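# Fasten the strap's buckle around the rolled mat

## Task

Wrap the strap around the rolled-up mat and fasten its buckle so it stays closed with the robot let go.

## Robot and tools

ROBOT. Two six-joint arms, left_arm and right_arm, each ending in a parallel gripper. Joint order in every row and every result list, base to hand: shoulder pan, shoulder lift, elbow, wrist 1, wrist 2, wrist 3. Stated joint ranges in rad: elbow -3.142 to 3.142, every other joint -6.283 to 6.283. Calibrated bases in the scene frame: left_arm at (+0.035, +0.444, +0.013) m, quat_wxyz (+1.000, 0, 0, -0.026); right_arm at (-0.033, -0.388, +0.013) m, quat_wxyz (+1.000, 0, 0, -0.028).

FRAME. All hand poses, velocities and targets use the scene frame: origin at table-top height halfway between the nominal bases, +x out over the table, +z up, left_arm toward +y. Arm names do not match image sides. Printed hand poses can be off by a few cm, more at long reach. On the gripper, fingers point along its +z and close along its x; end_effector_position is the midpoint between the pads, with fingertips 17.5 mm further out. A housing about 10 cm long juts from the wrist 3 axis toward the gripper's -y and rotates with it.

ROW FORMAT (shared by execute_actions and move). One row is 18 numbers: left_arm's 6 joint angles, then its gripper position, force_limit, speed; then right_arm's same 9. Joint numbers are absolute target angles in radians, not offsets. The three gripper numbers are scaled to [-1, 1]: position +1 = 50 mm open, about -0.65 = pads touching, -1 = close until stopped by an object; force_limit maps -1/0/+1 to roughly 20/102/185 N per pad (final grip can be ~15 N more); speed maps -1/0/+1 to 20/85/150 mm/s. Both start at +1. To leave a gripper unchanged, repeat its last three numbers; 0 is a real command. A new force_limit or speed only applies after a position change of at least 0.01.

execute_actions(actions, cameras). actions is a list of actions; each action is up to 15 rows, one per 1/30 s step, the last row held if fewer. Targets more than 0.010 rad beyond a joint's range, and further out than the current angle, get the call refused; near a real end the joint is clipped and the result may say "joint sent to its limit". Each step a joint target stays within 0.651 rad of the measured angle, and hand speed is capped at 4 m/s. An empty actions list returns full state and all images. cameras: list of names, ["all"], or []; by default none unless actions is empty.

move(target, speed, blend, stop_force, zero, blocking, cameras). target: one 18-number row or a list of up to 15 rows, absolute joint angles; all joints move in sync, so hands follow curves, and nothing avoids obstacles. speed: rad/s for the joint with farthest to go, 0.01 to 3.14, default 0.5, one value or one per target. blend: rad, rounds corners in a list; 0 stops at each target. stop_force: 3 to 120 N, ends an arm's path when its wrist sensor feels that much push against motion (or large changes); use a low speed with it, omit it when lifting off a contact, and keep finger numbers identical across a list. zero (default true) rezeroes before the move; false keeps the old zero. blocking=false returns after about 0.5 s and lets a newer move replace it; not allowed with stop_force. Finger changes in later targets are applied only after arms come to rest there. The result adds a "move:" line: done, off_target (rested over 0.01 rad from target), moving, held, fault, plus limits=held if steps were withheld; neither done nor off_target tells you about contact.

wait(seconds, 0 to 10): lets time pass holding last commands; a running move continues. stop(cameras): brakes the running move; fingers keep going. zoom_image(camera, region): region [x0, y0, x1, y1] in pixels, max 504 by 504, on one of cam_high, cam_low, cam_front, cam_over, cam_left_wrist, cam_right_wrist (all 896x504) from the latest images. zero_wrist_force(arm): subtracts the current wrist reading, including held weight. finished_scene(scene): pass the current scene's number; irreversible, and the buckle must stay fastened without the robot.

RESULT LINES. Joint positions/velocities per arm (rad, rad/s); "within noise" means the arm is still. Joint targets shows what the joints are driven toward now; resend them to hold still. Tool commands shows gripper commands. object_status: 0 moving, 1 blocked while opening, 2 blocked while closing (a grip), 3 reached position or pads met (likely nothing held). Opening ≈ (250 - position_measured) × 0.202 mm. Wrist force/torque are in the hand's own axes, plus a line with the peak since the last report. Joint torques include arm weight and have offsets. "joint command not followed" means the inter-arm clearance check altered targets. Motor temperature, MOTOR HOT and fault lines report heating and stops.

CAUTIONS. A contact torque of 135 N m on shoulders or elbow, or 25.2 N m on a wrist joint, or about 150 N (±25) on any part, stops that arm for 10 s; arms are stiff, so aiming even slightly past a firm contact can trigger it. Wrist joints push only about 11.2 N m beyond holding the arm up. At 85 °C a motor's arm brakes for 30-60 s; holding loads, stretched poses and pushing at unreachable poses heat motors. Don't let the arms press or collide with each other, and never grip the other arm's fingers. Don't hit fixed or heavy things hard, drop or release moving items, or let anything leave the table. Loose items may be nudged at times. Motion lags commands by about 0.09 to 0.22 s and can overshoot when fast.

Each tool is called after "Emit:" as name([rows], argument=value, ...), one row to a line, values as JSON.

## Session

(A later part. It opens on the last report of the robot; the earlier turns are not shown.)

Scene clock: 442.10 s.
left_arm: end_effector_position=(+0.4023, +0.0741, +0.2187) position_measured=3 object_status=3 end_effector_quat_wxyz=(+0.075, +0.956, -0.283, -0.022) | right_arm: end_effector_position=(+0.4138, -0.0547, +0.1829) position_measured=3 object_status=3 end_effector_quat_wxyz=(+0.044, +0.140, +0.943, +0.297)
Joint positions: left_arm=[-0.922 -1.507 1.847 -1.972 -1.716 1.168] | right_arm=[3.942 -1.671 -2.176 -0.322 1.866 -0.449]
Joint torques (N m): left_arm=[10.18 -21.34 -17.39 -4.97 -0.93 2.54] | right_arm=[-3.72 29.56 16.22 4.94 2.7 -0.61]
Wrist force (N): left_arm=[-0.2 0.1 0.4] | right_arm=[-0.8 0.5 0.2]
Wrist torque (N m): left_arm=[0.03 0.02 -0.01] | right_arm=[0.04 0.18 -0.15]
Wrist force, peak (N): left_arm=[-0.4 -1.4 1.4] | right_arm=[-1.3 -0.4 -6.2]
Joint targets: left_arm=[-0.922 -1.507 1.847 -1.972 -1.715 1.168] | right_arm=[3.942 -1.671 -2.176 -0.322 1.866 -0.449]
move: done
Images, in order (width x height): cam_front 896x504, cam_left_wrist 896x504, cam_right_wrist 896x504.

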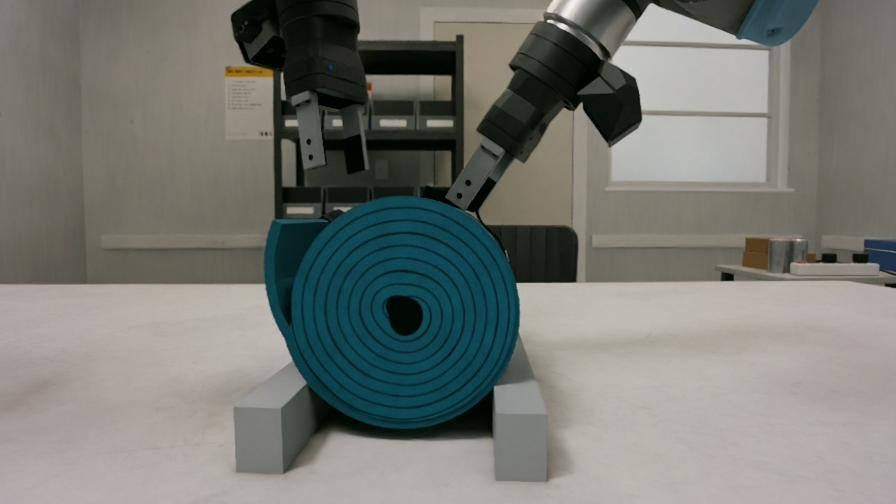

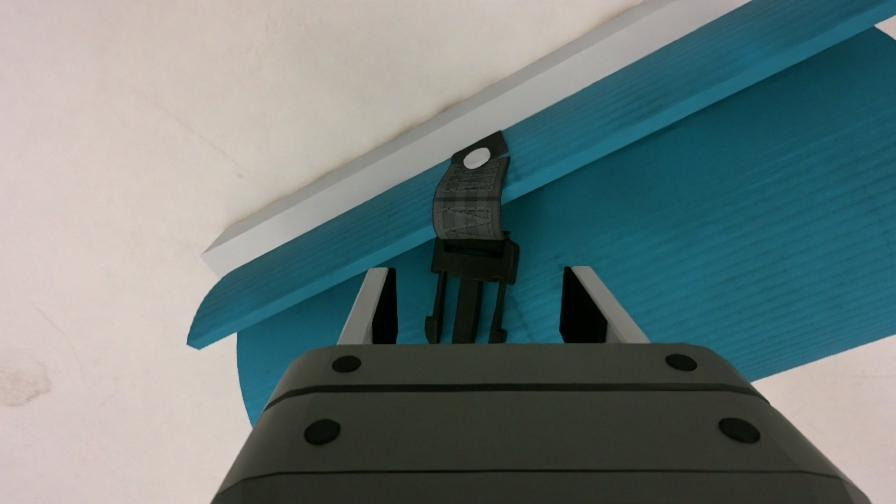

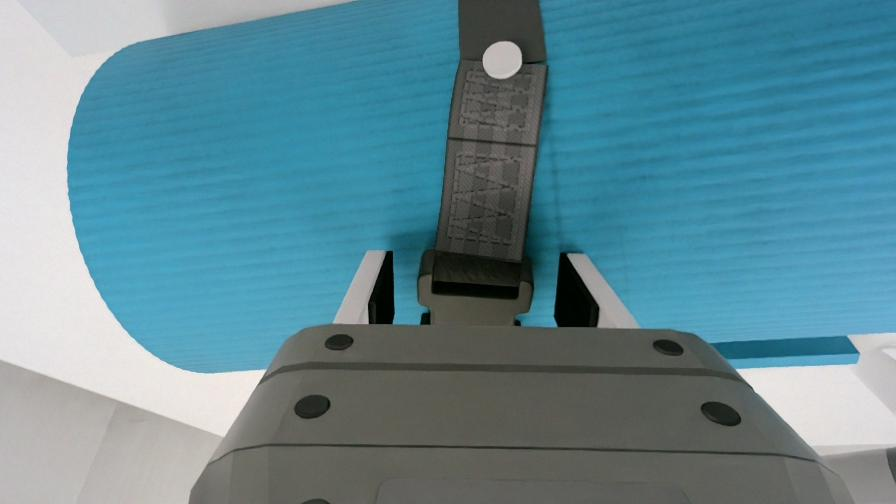

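Emit:
move(target=[-0.9871, -1.4601, 1.9282, -2.0967, -1.6361, 0.8442, 0.8, -0.5, -1, 3.942, -1.671, -2.176, -0.322, 1.866, -0.449, -1, -0.5, -1], speed=0.12, stop_force=6, cameras=["all"])

Emit:
zoom_image(camera="cam_left_wrist", region=[340, 130, 640, 360])

Emit:
zoom_image(camera="cam_right_wrist", region=[340, 180, 640, 360])

Emit:
zoom_image(camera="cam_over", region=[250, 90, 500, 290])

Scene clock: 514.93 s.
left_arm: end_effector_position=(+0.3955, +0.0624, +0.1712) position_measured=32 object_status=3 end_effector_quat_wxyz=(+0.045, +0.985, -0.164, -0.008) | right_arm: end_effector_position=(+0.4140, -0.0548, +0.1832) position_measured=86 object_status=2 end_effector_quat_wxyz=(+0.044, +0.140, +0.943, +0.298)
Joint positions: left_arm=[-0.983 -1.463 1.923 -2.089 -1.641 0.864] | right_arm=[3.942 -1.671 -2.176 -0.322 1.866 -0.449]
Joint torques (N m): left_arm=[8.91 -35.27 -26.55 -3.84 -0.2 -2.56] | right_arm=[-6.87 33.9 28.82 2.51 3.16 -1.29]
Wrist force (N): left_arm=[1.7 0.0 -6.6] | right_arm=[-1.0 0.5 0.3]
Wrist torque (N m): left_arm=[0.14 -0.17 -0.06] | right_arm=[0.04 0.21 -0.16]
Wrist force, peak (N): left_arm=[2.0 0.1 -12.9] | right_arm=[-1.2 0.6 0.4]
Joint targets: left_arm=[-0.983 -1.463 1.923 -2.089 -1.641 0.864] | right_arm=[3.942 -1.671 -2.176 -0.322 1.866 -0.449]
move: contact (left_arm); left_arm: the wrist 3 is farthest, 0.019 rad from its target

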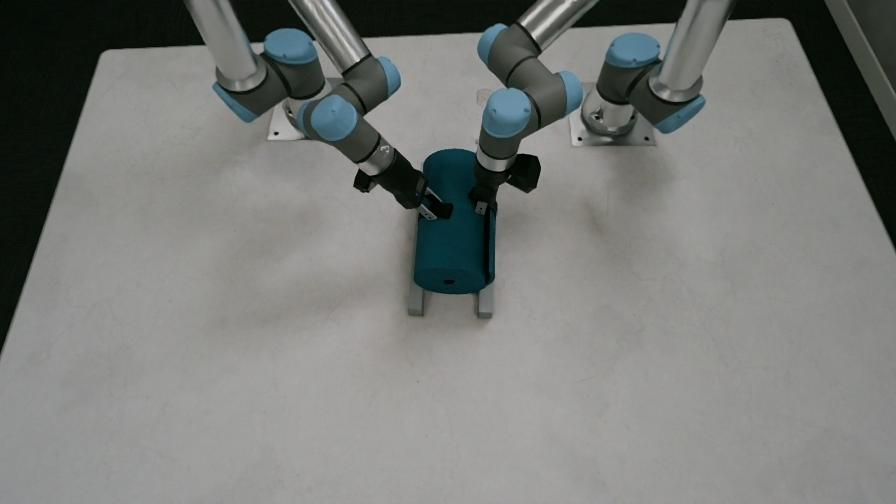

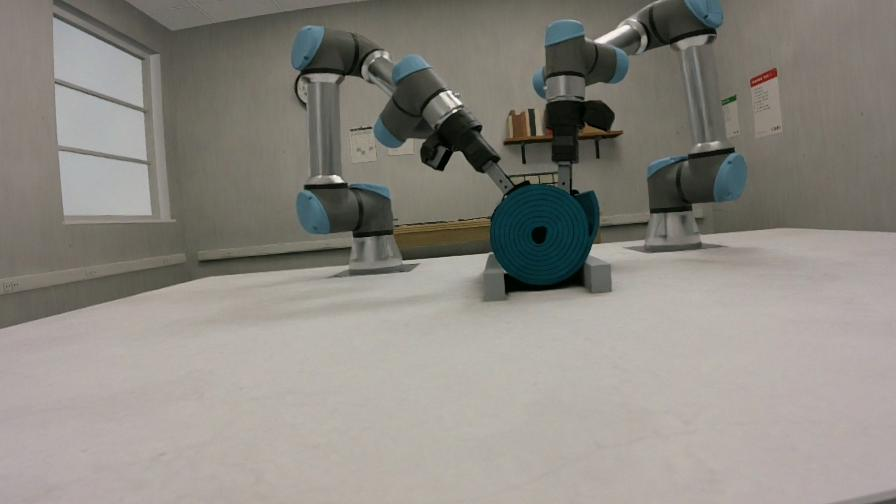

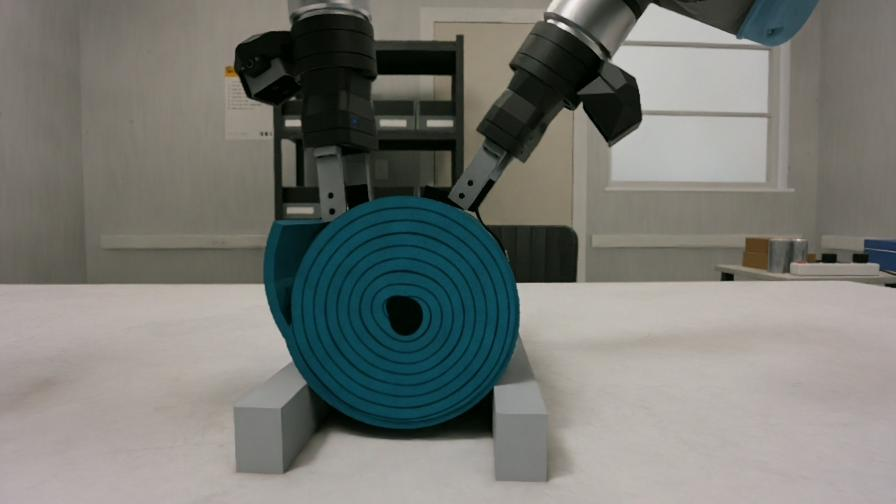

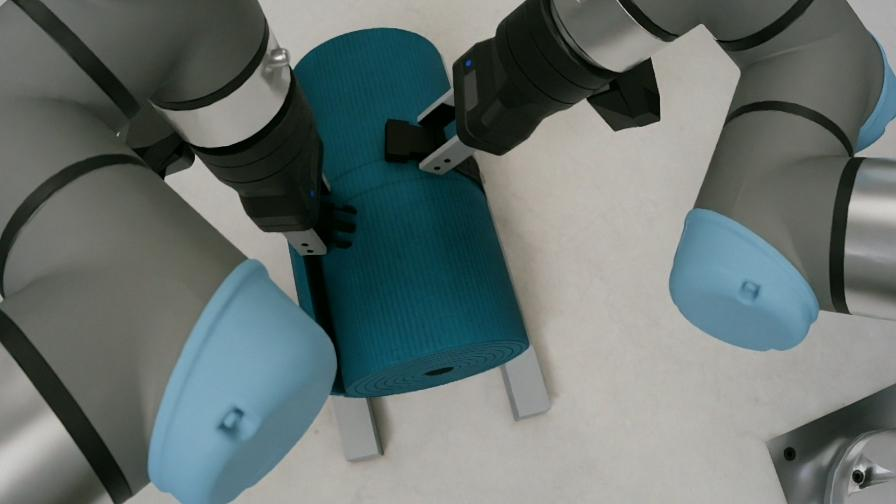

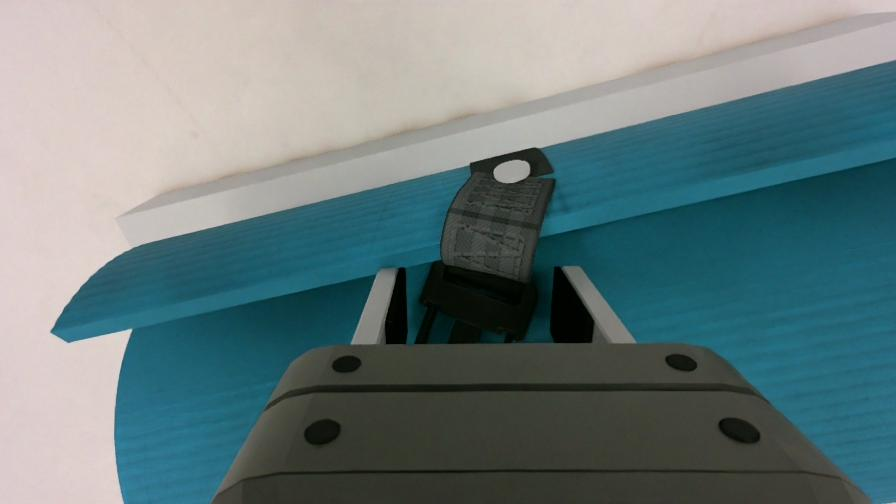

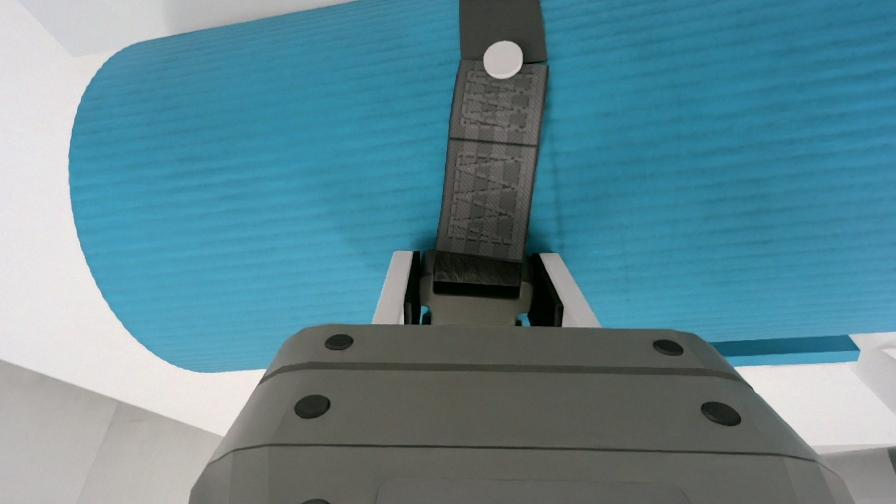

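Scaled by 1.680.

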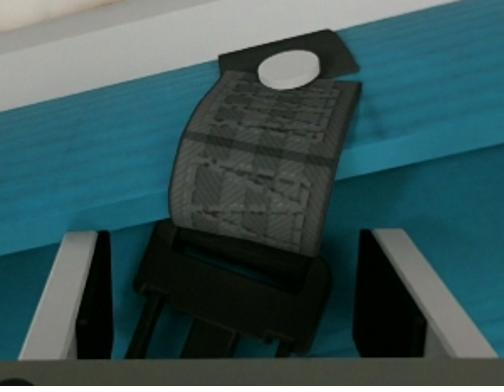

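Scaled by 1.680.

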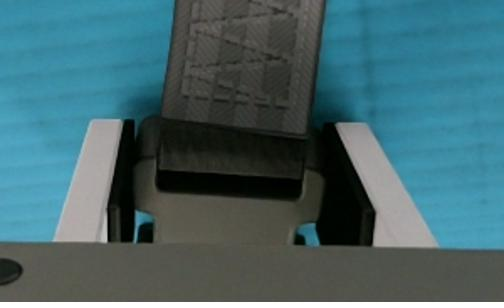

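Scaled by 2.016.

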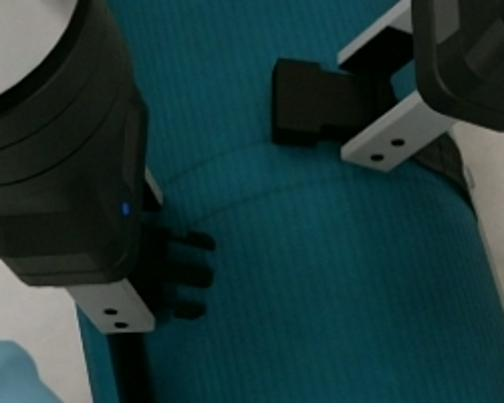

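Emit:
move([
  [-0.9871, -1.4651, 1.9215, -2.0851, -1.6361, 0.8442, 0.6, -0.5, -1, 3.942, -1.671, -2.176, -0.322, 1.866, -0.449, -1, -0.5, -1],
  [-0.9789, -1.4702, 1.9271, -2.0851, -1.6366, 0.8524, 0.6, -0.5, -1, 3.942, -1.671, -2.176, -0.322, 1.866, -0.449, -1, -0.5, -1],
], speed=0.02, stop_force=10, cameras=["cam_left_wrist", "cam_front", "cam_over"])

Emit:
zoom_image(camera="cam_left_wrist", region=[340, 130, 640, 360])

Scene clock: 536.43 s.
left_arm: end_effector_position=(+0.3967, +0.0668, +0.1726) position_measured=63 object_status=3 end_effector_quat_wxyz=(+0.043, +0.987, -0.156, -0.007) | right_arm: end_effector_position=(+0.4140, -0.0548, +0.1832) position_measured=86 object_status=2 end_effector_quat_wxyz=(+0.044, +0.140, +0.943, +0.298)
Joint positions: left_arm=[-0.979 -1.47 1.927 -2.085 -1.637 0.852] | right_arm=[3.942 -1.671 -2.176 -0.322 1.866 -0.449]
Joint torques (N m): left_arm=[-7.33 -24.83 -29.33 -4.74 -0.88 -2.68] | right_arm=[-3.15 31.43 26.77 2.91 2.96 -1.01]
Wrist force (N): left_arm=[-0.2 0.5 0.3] | right_arm=[-0.8 0.5 0.3]
Wrist torque (N m): left_arm=[0.09 0.00 -0.10] | right_arm=[0.06 0.19 -0.15]
Wrist force, peak (N): left_arm=[1.8 0.0 -6.9] | right_arm=[-1.2 0.6 0.3]
Joint targets: left_arm=[-0.979 -1.470 1.927 -2.085 -1.637 0.852] | right_arm=[3.942 -1.671 -2.176 -0.322 1.866 -0.449]
move: done
Images, in order (width x height): cam_front 896x504, cam_over 896x504, cam_left_wrist 896x504.

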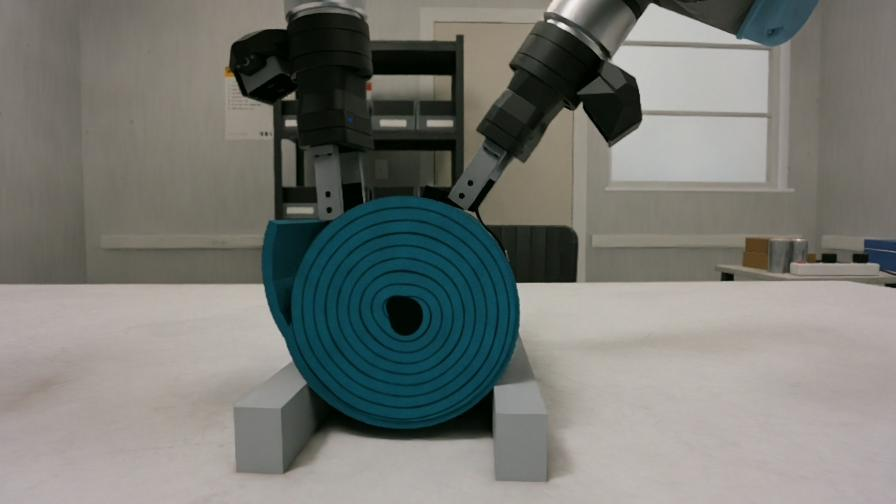

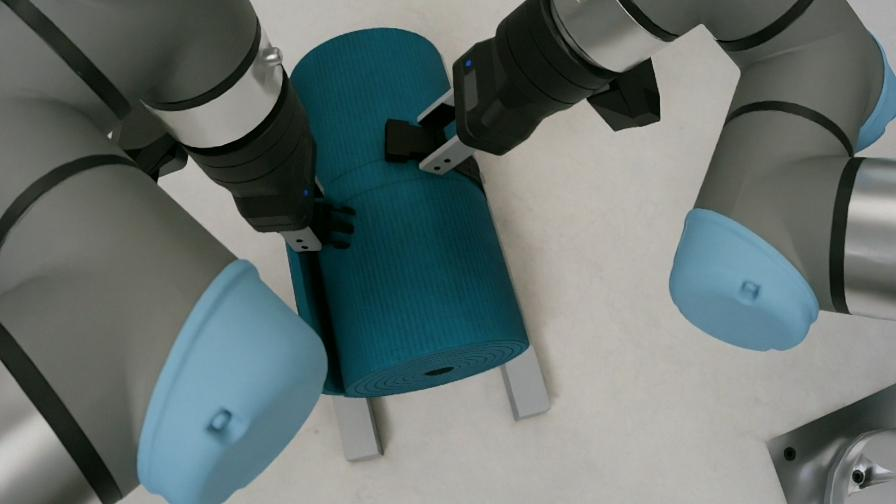

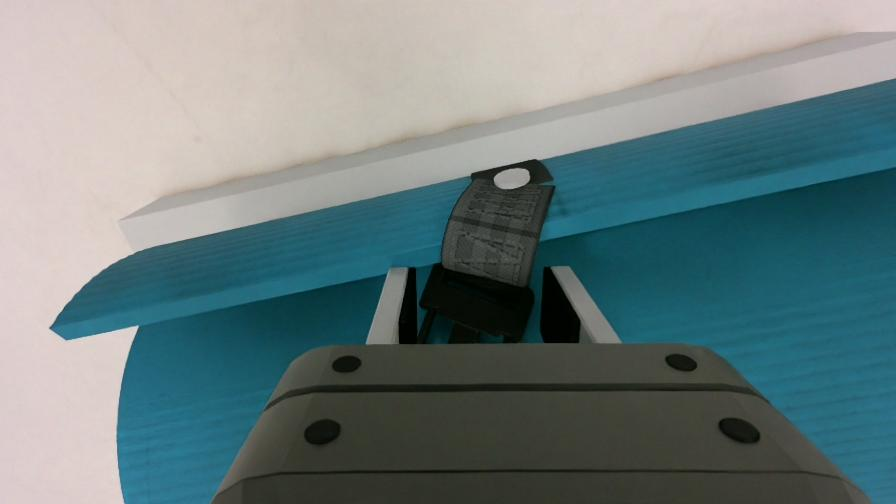

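Scaled by 1.680.

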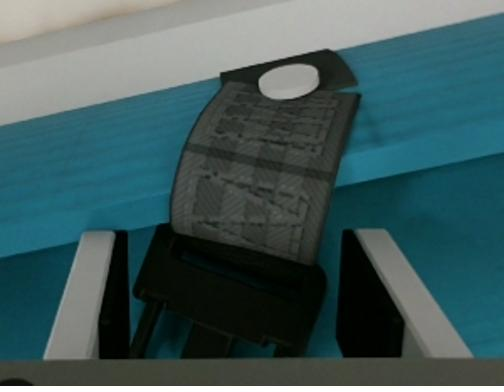

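Emit:
move(target=[-0.9789, -1.4673, 1.931, -2.0919, -1.6366, 0.8524, 0.6, -0.5, -1, 3.942, -1.671, -2.176, -0.322, 1.866, -0.449, -1, -0.5, -1], speed=0.02, stop_force=6)

Emit:
execute_actions([
  [[-0.9789, -1.4673, 1.931, -2.0919, -1.6366, 0.8524, -1, -0.6, -1, 3.942, -1.671, -2.176, -0.322, 1.866, -0.449, -1, -0.5, -1]],
], cameras=["all"])

Emit:
zoom_image(camera="cam_left_wrist", region=[340, 130, 640, 360])

Emit:
zoom_image(camera="cam_over", region=[250, 90, 500, 290])

Scene clock: 545.70 s.
left_arm: end_effector_position=(+0.3967, +0.0667, +0.1711) position_measured=63 object_status=3 end_effector_quat_wxyz=(+0.043, +0.987, -0.156, -0.007) | right_arm: end_effector_position=(+0.4140, -0.0548, +0.1832) position_measured=86 object_status=2 end_effector_quat_wxyz=(+0.044, +0.140, +0.943, +0.298)
Joint positions: left_arm=[-0.979 -1.468 1.93 -2.089 -1.637 0.852] | right_arm=[3.942 -1.671 -2.176 -0.322 1.866 -0.449]
Joint torques (N m): left_arm=[-6.94 -35.08 -26.64 -0.32 1.48 -2.52] | right_arm=[-0.8 29.59 25.49 3.24 2.83 -0.77]
Wrist force (N): left_arm=[-1.2 0.6 -6.8] | right_arm=[-1.0 0.5 0.3]
Wrist torque (N m): left_arm=[0.14 -0.18 -0.11] | right_arm=[0.05 0.21 -0.15]
Wrist force, peak (N): left_arm=[-1.2 0.7 -7.9] | right_arm=[-1.2 0.4 0.4]
Joint targets: left_arm=[-0.979 -1.468 1.930 -2.089 -1.637 0.852] | right_arm=[3.942 -1.671 -2.176 -0.322 1.866 -0.449]
move: contact (left_arm)

Scene clock: 547.83 s.
left_arm: end_effector_position=(+0.3967, +0.0668, +0.1701) position_measured=251 object_status=3 end_effector_quat_wxyz=(+0.043, +0.987, -0.156, -0.007) | right_arm: end_effector_position=(+0.4140, -0.0548, +0.1832) position_measured=86 object_status=2 end_effector_quat_wxyz=(+0.044, +0.140, +0.943, +0.298)
Joint positions: left_arm=[-0.979 -1.467 1.931 -2.092 -1.637 0.852] | right_arm=[3.942 -1.671 -2.176 -0.322 1.866 -0.449]
Joint torques (N m): left_arm=[-0.12 -22.96 -23.73 -0.62 -1.58 -2.02] | right_arm=[0.56 29.45 24.28 3.35 2.67 -0.79]
Wrist force (N): left_arm=[0.5 -0.6 -2.4] | right_arm=[-0.8 0.6 0.3]
Wrist torque (N m): left_arm=[0.05 -0.03 -0.10] | right_arm=[0.06 0.18 -0.15]
Wrist force, peak (N): left_arm=[-3.2 1.2 -7.7] | right_arm=[-1.2 0.4 0.4]
Joint targets: left_arm=[-0.979 -1.467 1.931 -2.092 -1.637 0.852] | right_arm=[3.942 -1.671 -2.176 -0.322 1.866 -0.449]

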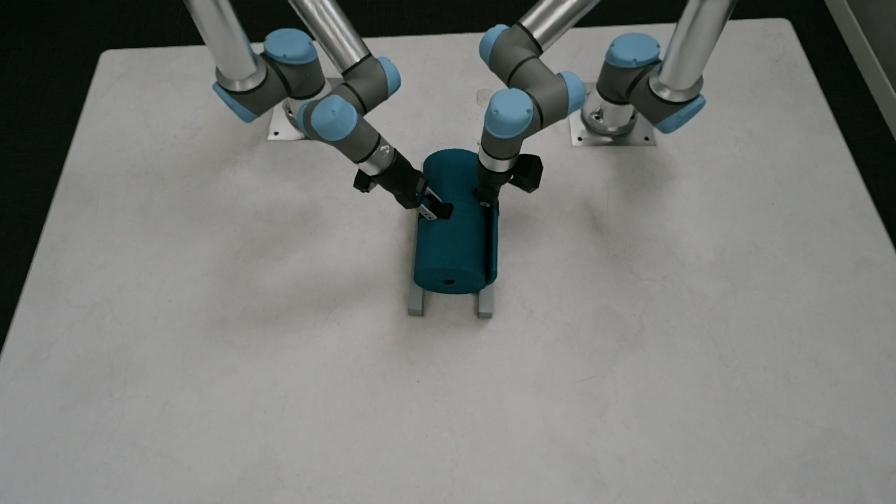

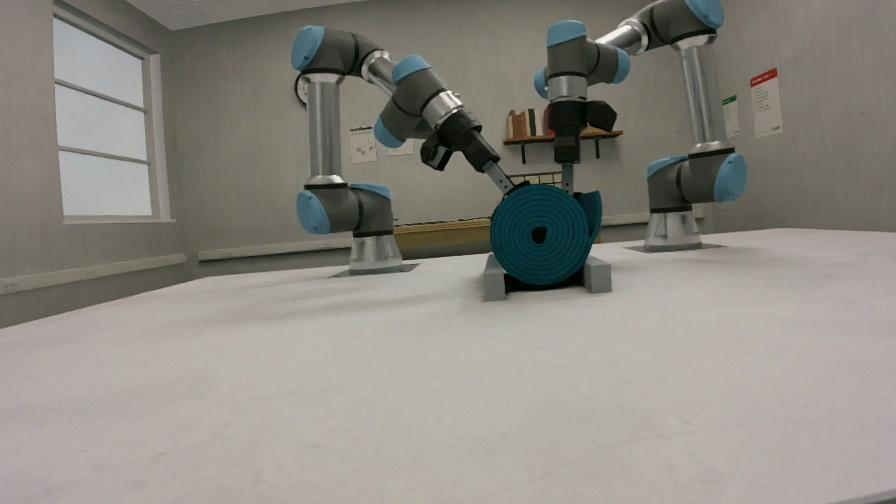

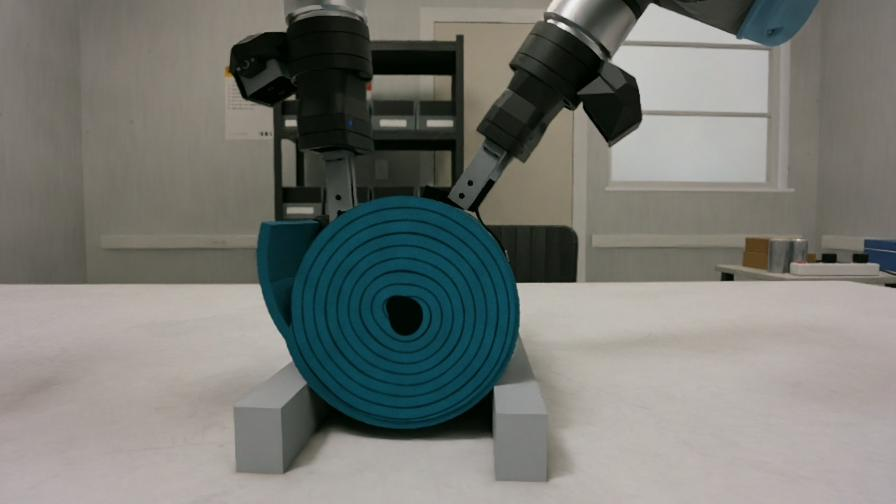

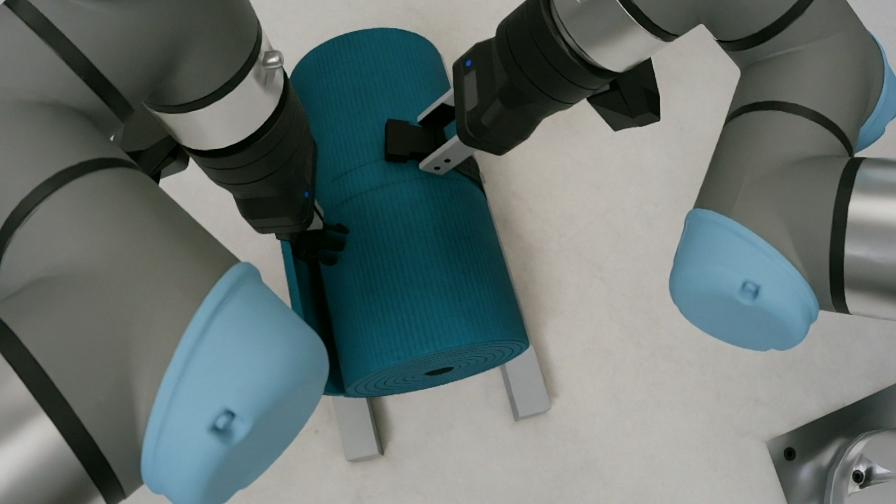

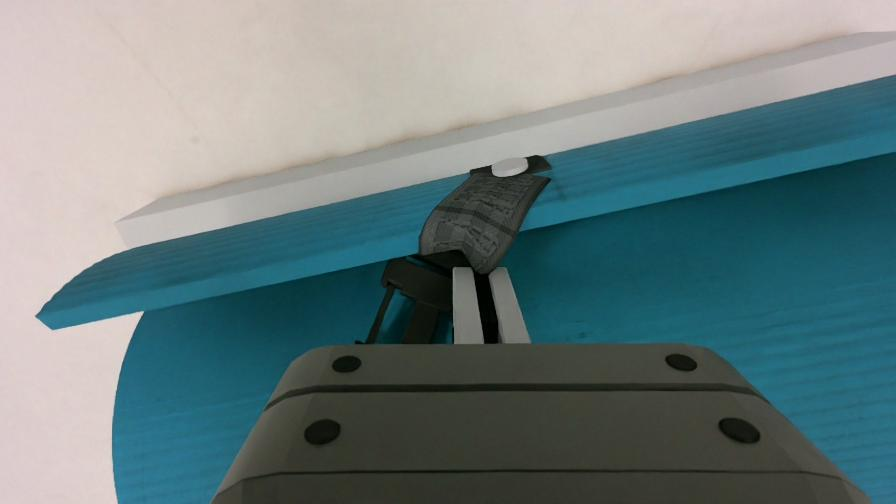

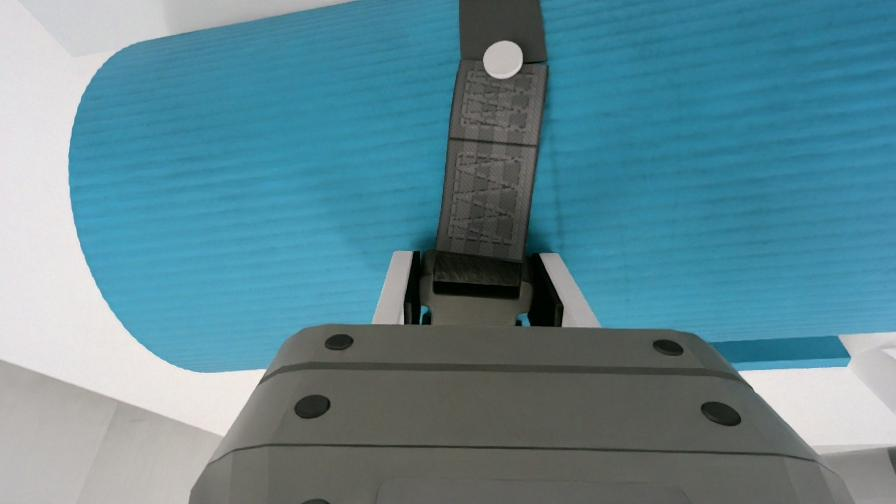

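Scaled by 1.680.

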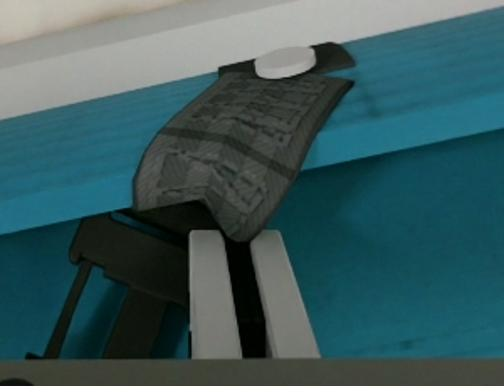

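Scaled by 2.016.

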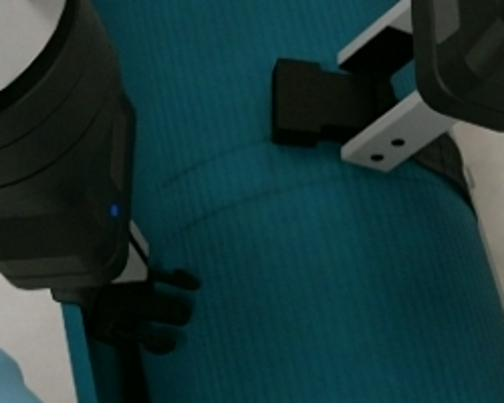

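Emit:
move([
  [-0.9789, -1.4903, 1.9, -2.0379, -1.6366, 0.8524, -1, -0.6, -1, 3.942, -1.671, -2.176, -0.322, 1.866, -0.449, -1, -0.5, -1],
  [-0.9789, -1.508, 1.863, -1.983, -1.6366, 0.8524, 1, -0.6, 0, 3.942, -1.671, -2.176, -0.322, 1.866, -0.449, -1, -0.5, -1],
], speed=0.15, cameras=["all"])

Emit:
zoom_image(camera="cam_left_wrist", region=[340, 130, 640, 360])

Emit:
zoom_image(camera="cam_over", region=[250, 90, 500, 290])

Emit:
zoom_image(camera="cam_front", region=[240, 160, 500, 300])

Emit:
zoom_image(camera="cam_low", region=[470, 130, 630, 230])

Scene clock: 560.27 s.
left_arm: end_effector_position=(+0.3965, +0.0670, +0.2106) position_measured=3 object_status=3 end_effector_quat_wxyz=(+0.043, +0.987, -0.156, -0.007) | right_arm: end_effector_position=(+0.4140, -0.0548, +0.1832) position_measured=86 object_status=2 end_effector_quat_wxyz=(+0.044, +0.140, +0.943, +0.298)
Joint positions: left_arm=[-0.979 -1.508 1.863 -1.983 -1.637 0.852] | right_arm=[3.942 -1.671 -2.176 -0.322 1.866 -0.449]
Joint torques (N m): left_arm=[7.86 -21.37 -16.6 -4.31 0.29 -0.32] | right_arm=[4.11 27.13 22.64 3.78 2.39 -0.52]
Wrist force (N): left_arm=[0.1 0.2 0.3] | right_arm=[-0.9 0.5 0.5]
Wrist torque (N m): left_arm=[0.06 -0.03 -0.09] | right_arm=[0.05 0.20 -0.15]
Wrist force, peak (N): left_arm=[0.3 -0.4 3.2] | right_arm=[-1.2 0.5 0.3]
Joint targets: left_arm=[-0.979 -1.508 1.863 -1.983 -1.637 0.852] | right_arm=[3.942 -1.671 -2.176 -0.322 1.866 -0.449]
move: done

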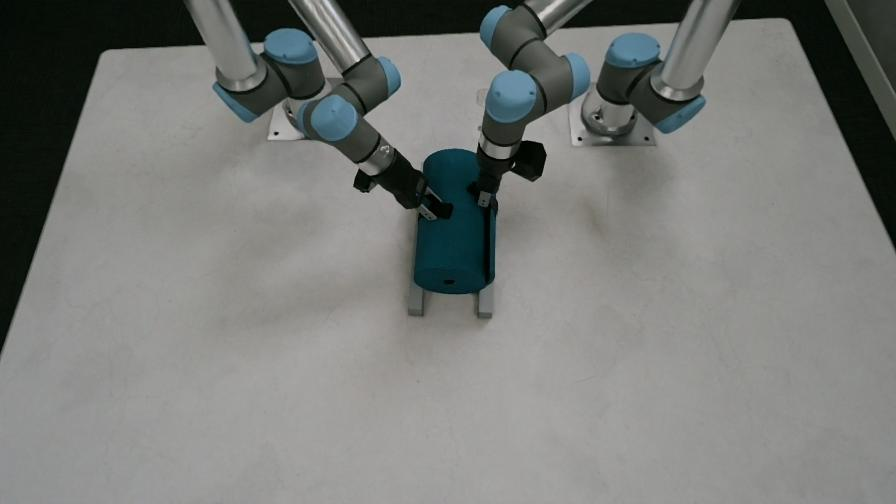

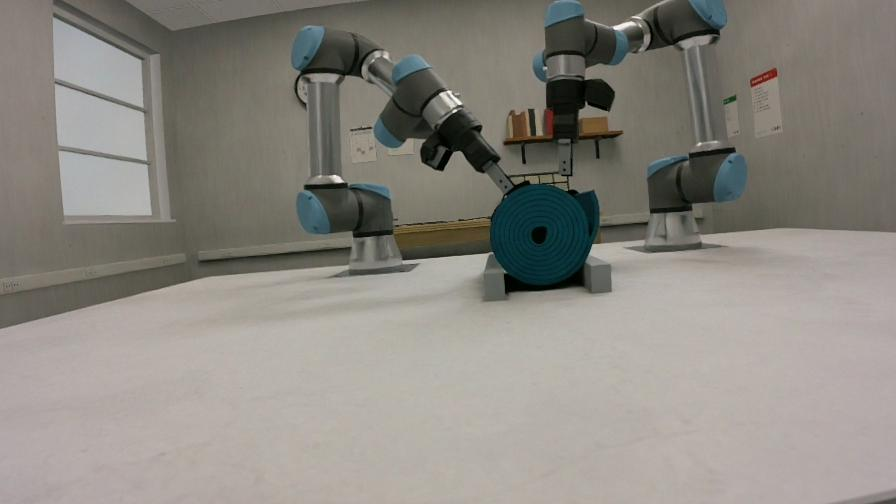

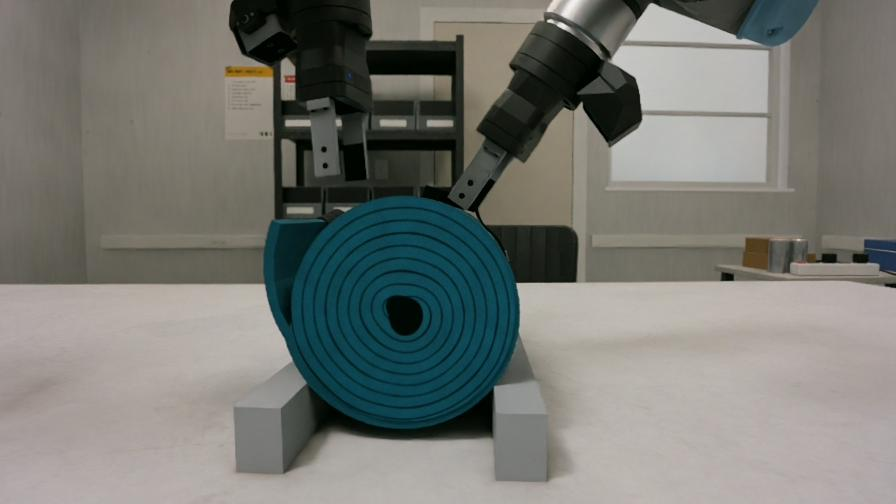

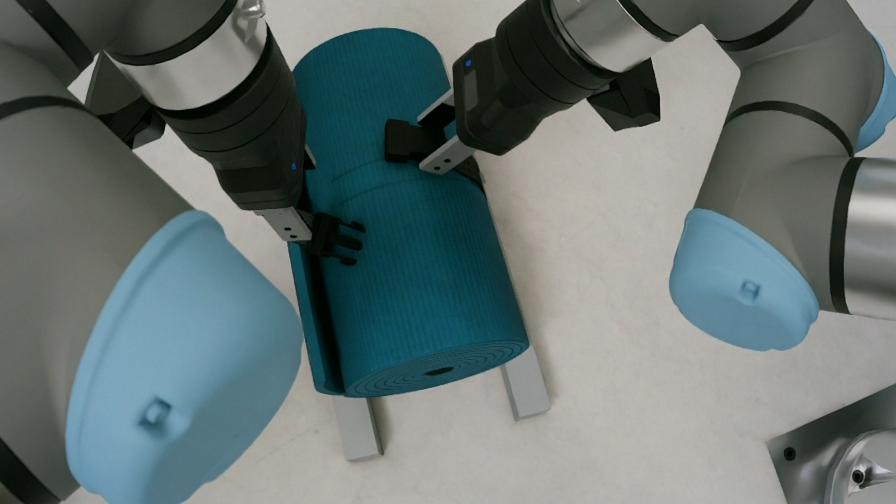

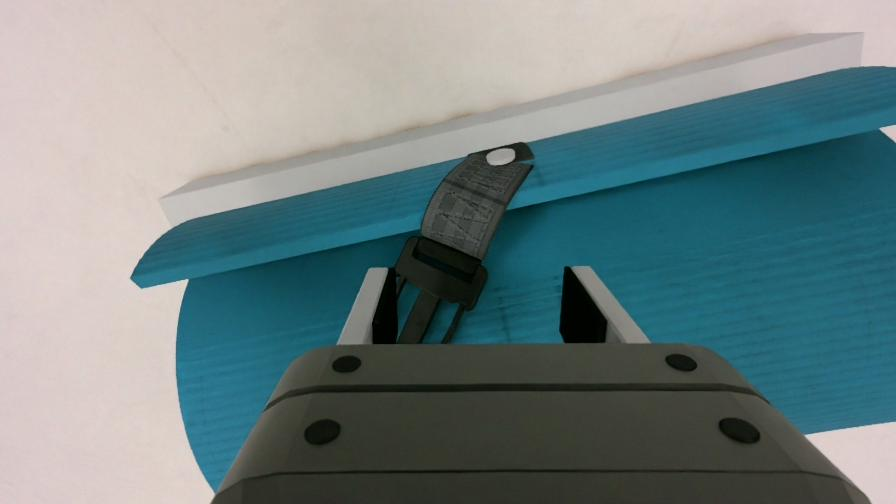

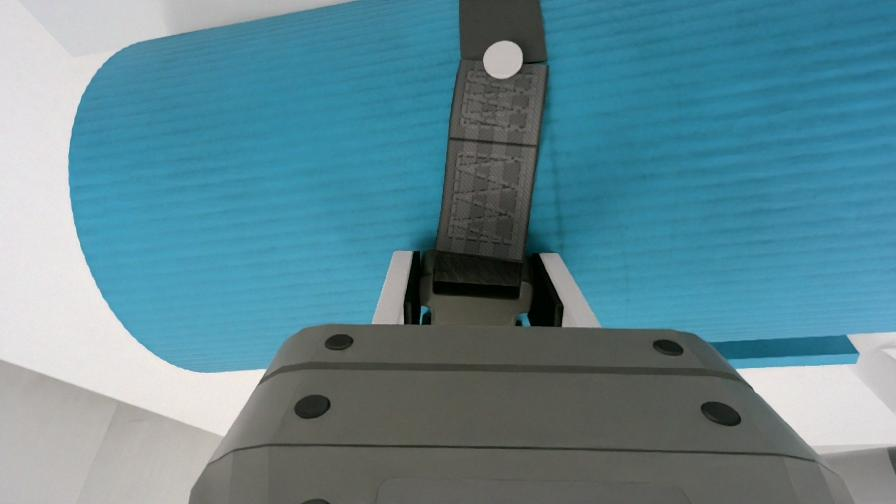

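Scaled by 1.680.

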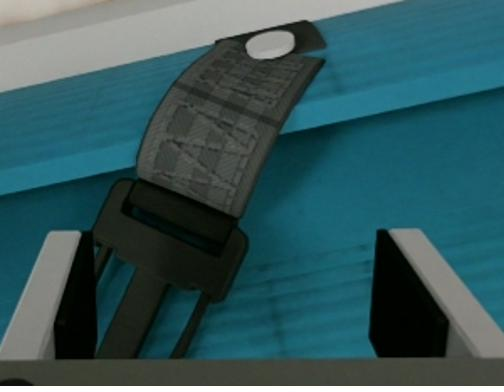

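Scaled by 2.016.

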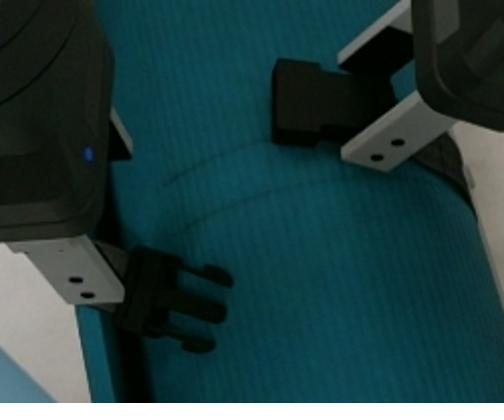

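Scaled by 1.938.

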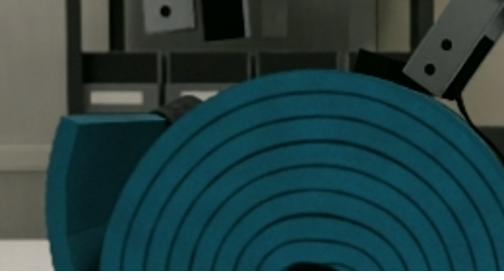

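Scaled by 3.150.

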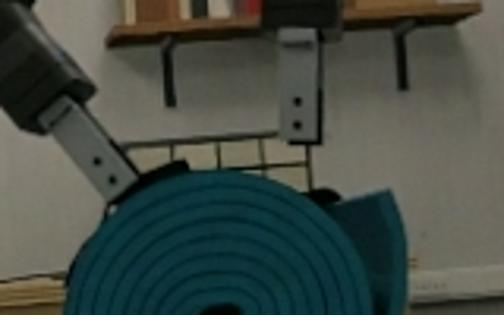

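Emit:
move(target=[-1.0165, -1.5195, 1.9495, -2.0738, -1.6188, 0.5807, 1, -0.6, 0, 3.942, -1.671, -2.176, -0.322, 1.866, -0.449, -1, -0.5, -1], speed=0.2, cameras=["cam_left_wrist", "cam_over", "cam_low", "cam_high"])

Emit:
zoom_image(camera="cam_left_wrist", region=[340, 130, 640, 360])

Emit:
zoom_image(camera="cam_over", region=[250, 90, 500, 290])

Emit:
zoom_image(camera="cam_high", region=[400, 150, 540, 250])

Scene clock: 612.13 s.
left_arm: end_effector_position=(+0.3803, +0.0666, +0.1853) position_measured=3 object_status=3 end_effector_quat_wxyz=(+0.044, +0.998, -0.040, -0.002) | right_arm: end_effector_position=(+0.4140, -0.0548, +0.1832) position_measured=86 object_status=2 end_effector_quat_wxyz=(+0.044, +0.140, +0.943, +0.298)
Joint positions: left_arm=[-1.017 -1.52 1.95 -2.074 -1.619 0.581] | right_arm=[3.942 -1.671 -2.176 -0.322 1.866 -0.449]
Joint torques (N m): left_arm=[8.76 -29.26 -29.94 -0.69 -0.98 1.59] | right_arm=[3.91 25.01 20.74 4.06 2.22 -0.23]
Motor temperatures (°C): left_arm=[28 34 32 34 37 34] | right_arm=[39 36 26 30 45 40]
Wrist force (N): left_arm=[0.0 0.2 0.5] | right_arm=[-1.1 0.5 0.3]
Wrist torque (N m): left_arm=[0.07 -0.01 -0.10] | right_arm=[0.06 0.23 -0.16]
Wrist force, peak (N): left_arm=[-0.1 0.4 0.7] | right_arm=[-1.1 0.8 0.3]
Joint targets: left_arm=[-1.016 -1.520 1.950 -2.074 -1.619 0.581] | right_arm=[3.942 -1.671 -2.176 -0.322 1.866 -0.449]
move: done
Images, in order (width x height): cam_high 896x504, cam_low 896x504, cam_over 896x504, cam_left_wrist 896x504.

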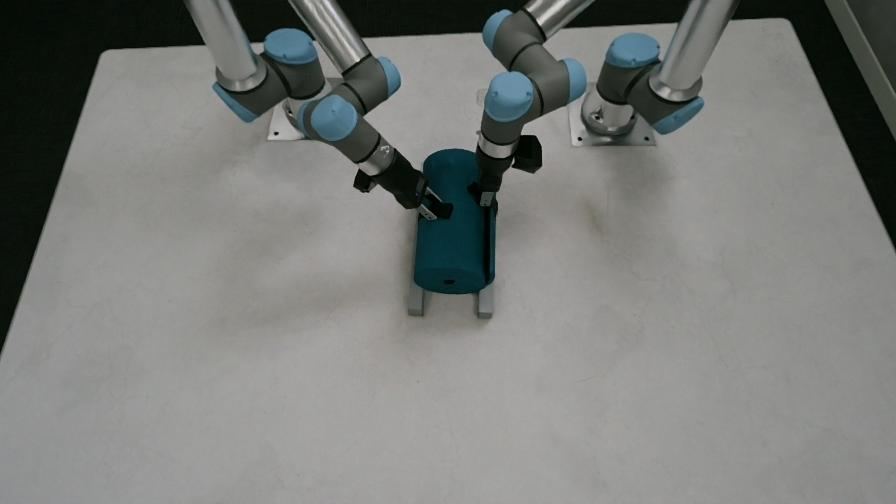

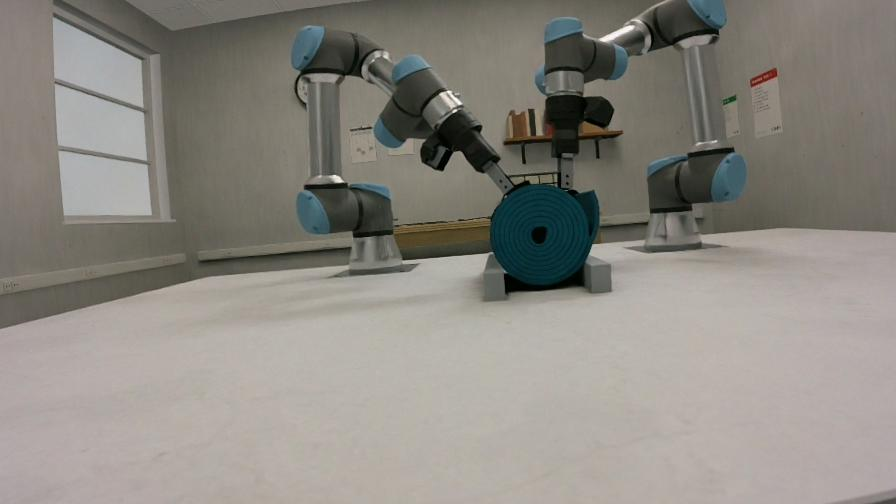

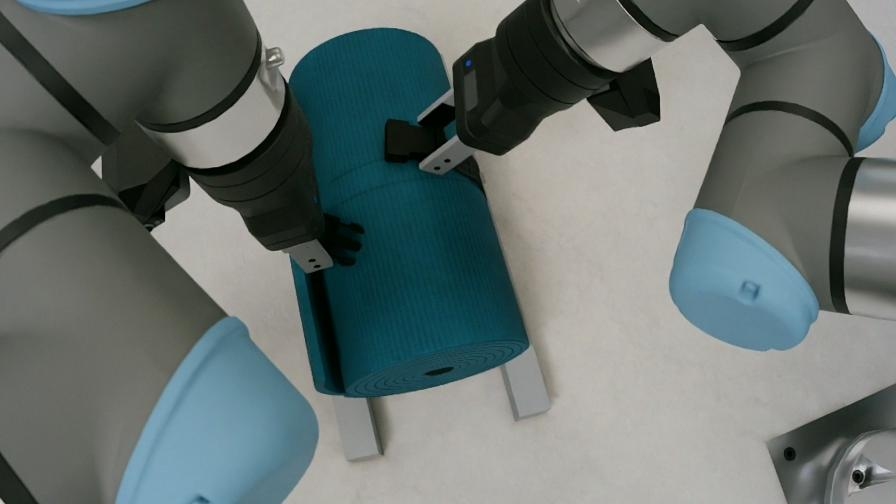

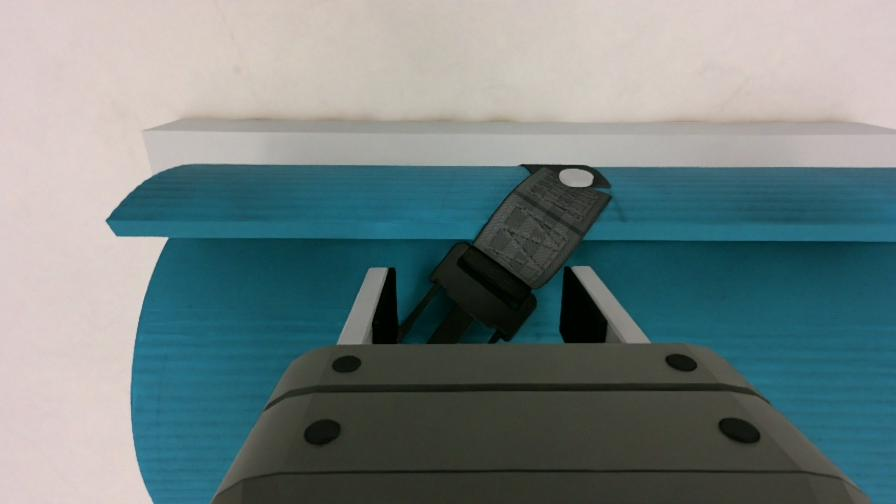

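Scaled by 1.680.

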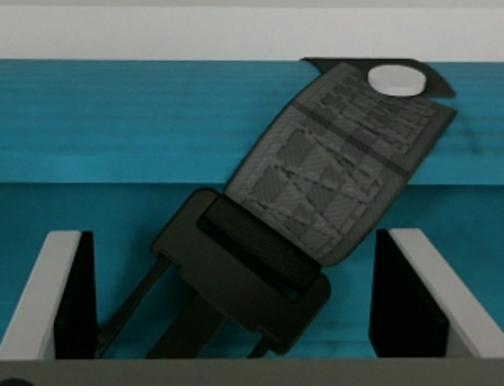

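Scaled by 2.016.

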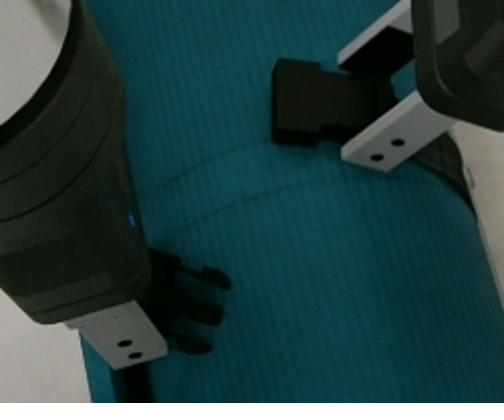

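Scaled by 3.600.

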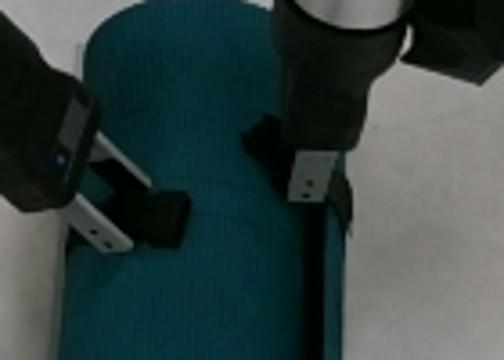

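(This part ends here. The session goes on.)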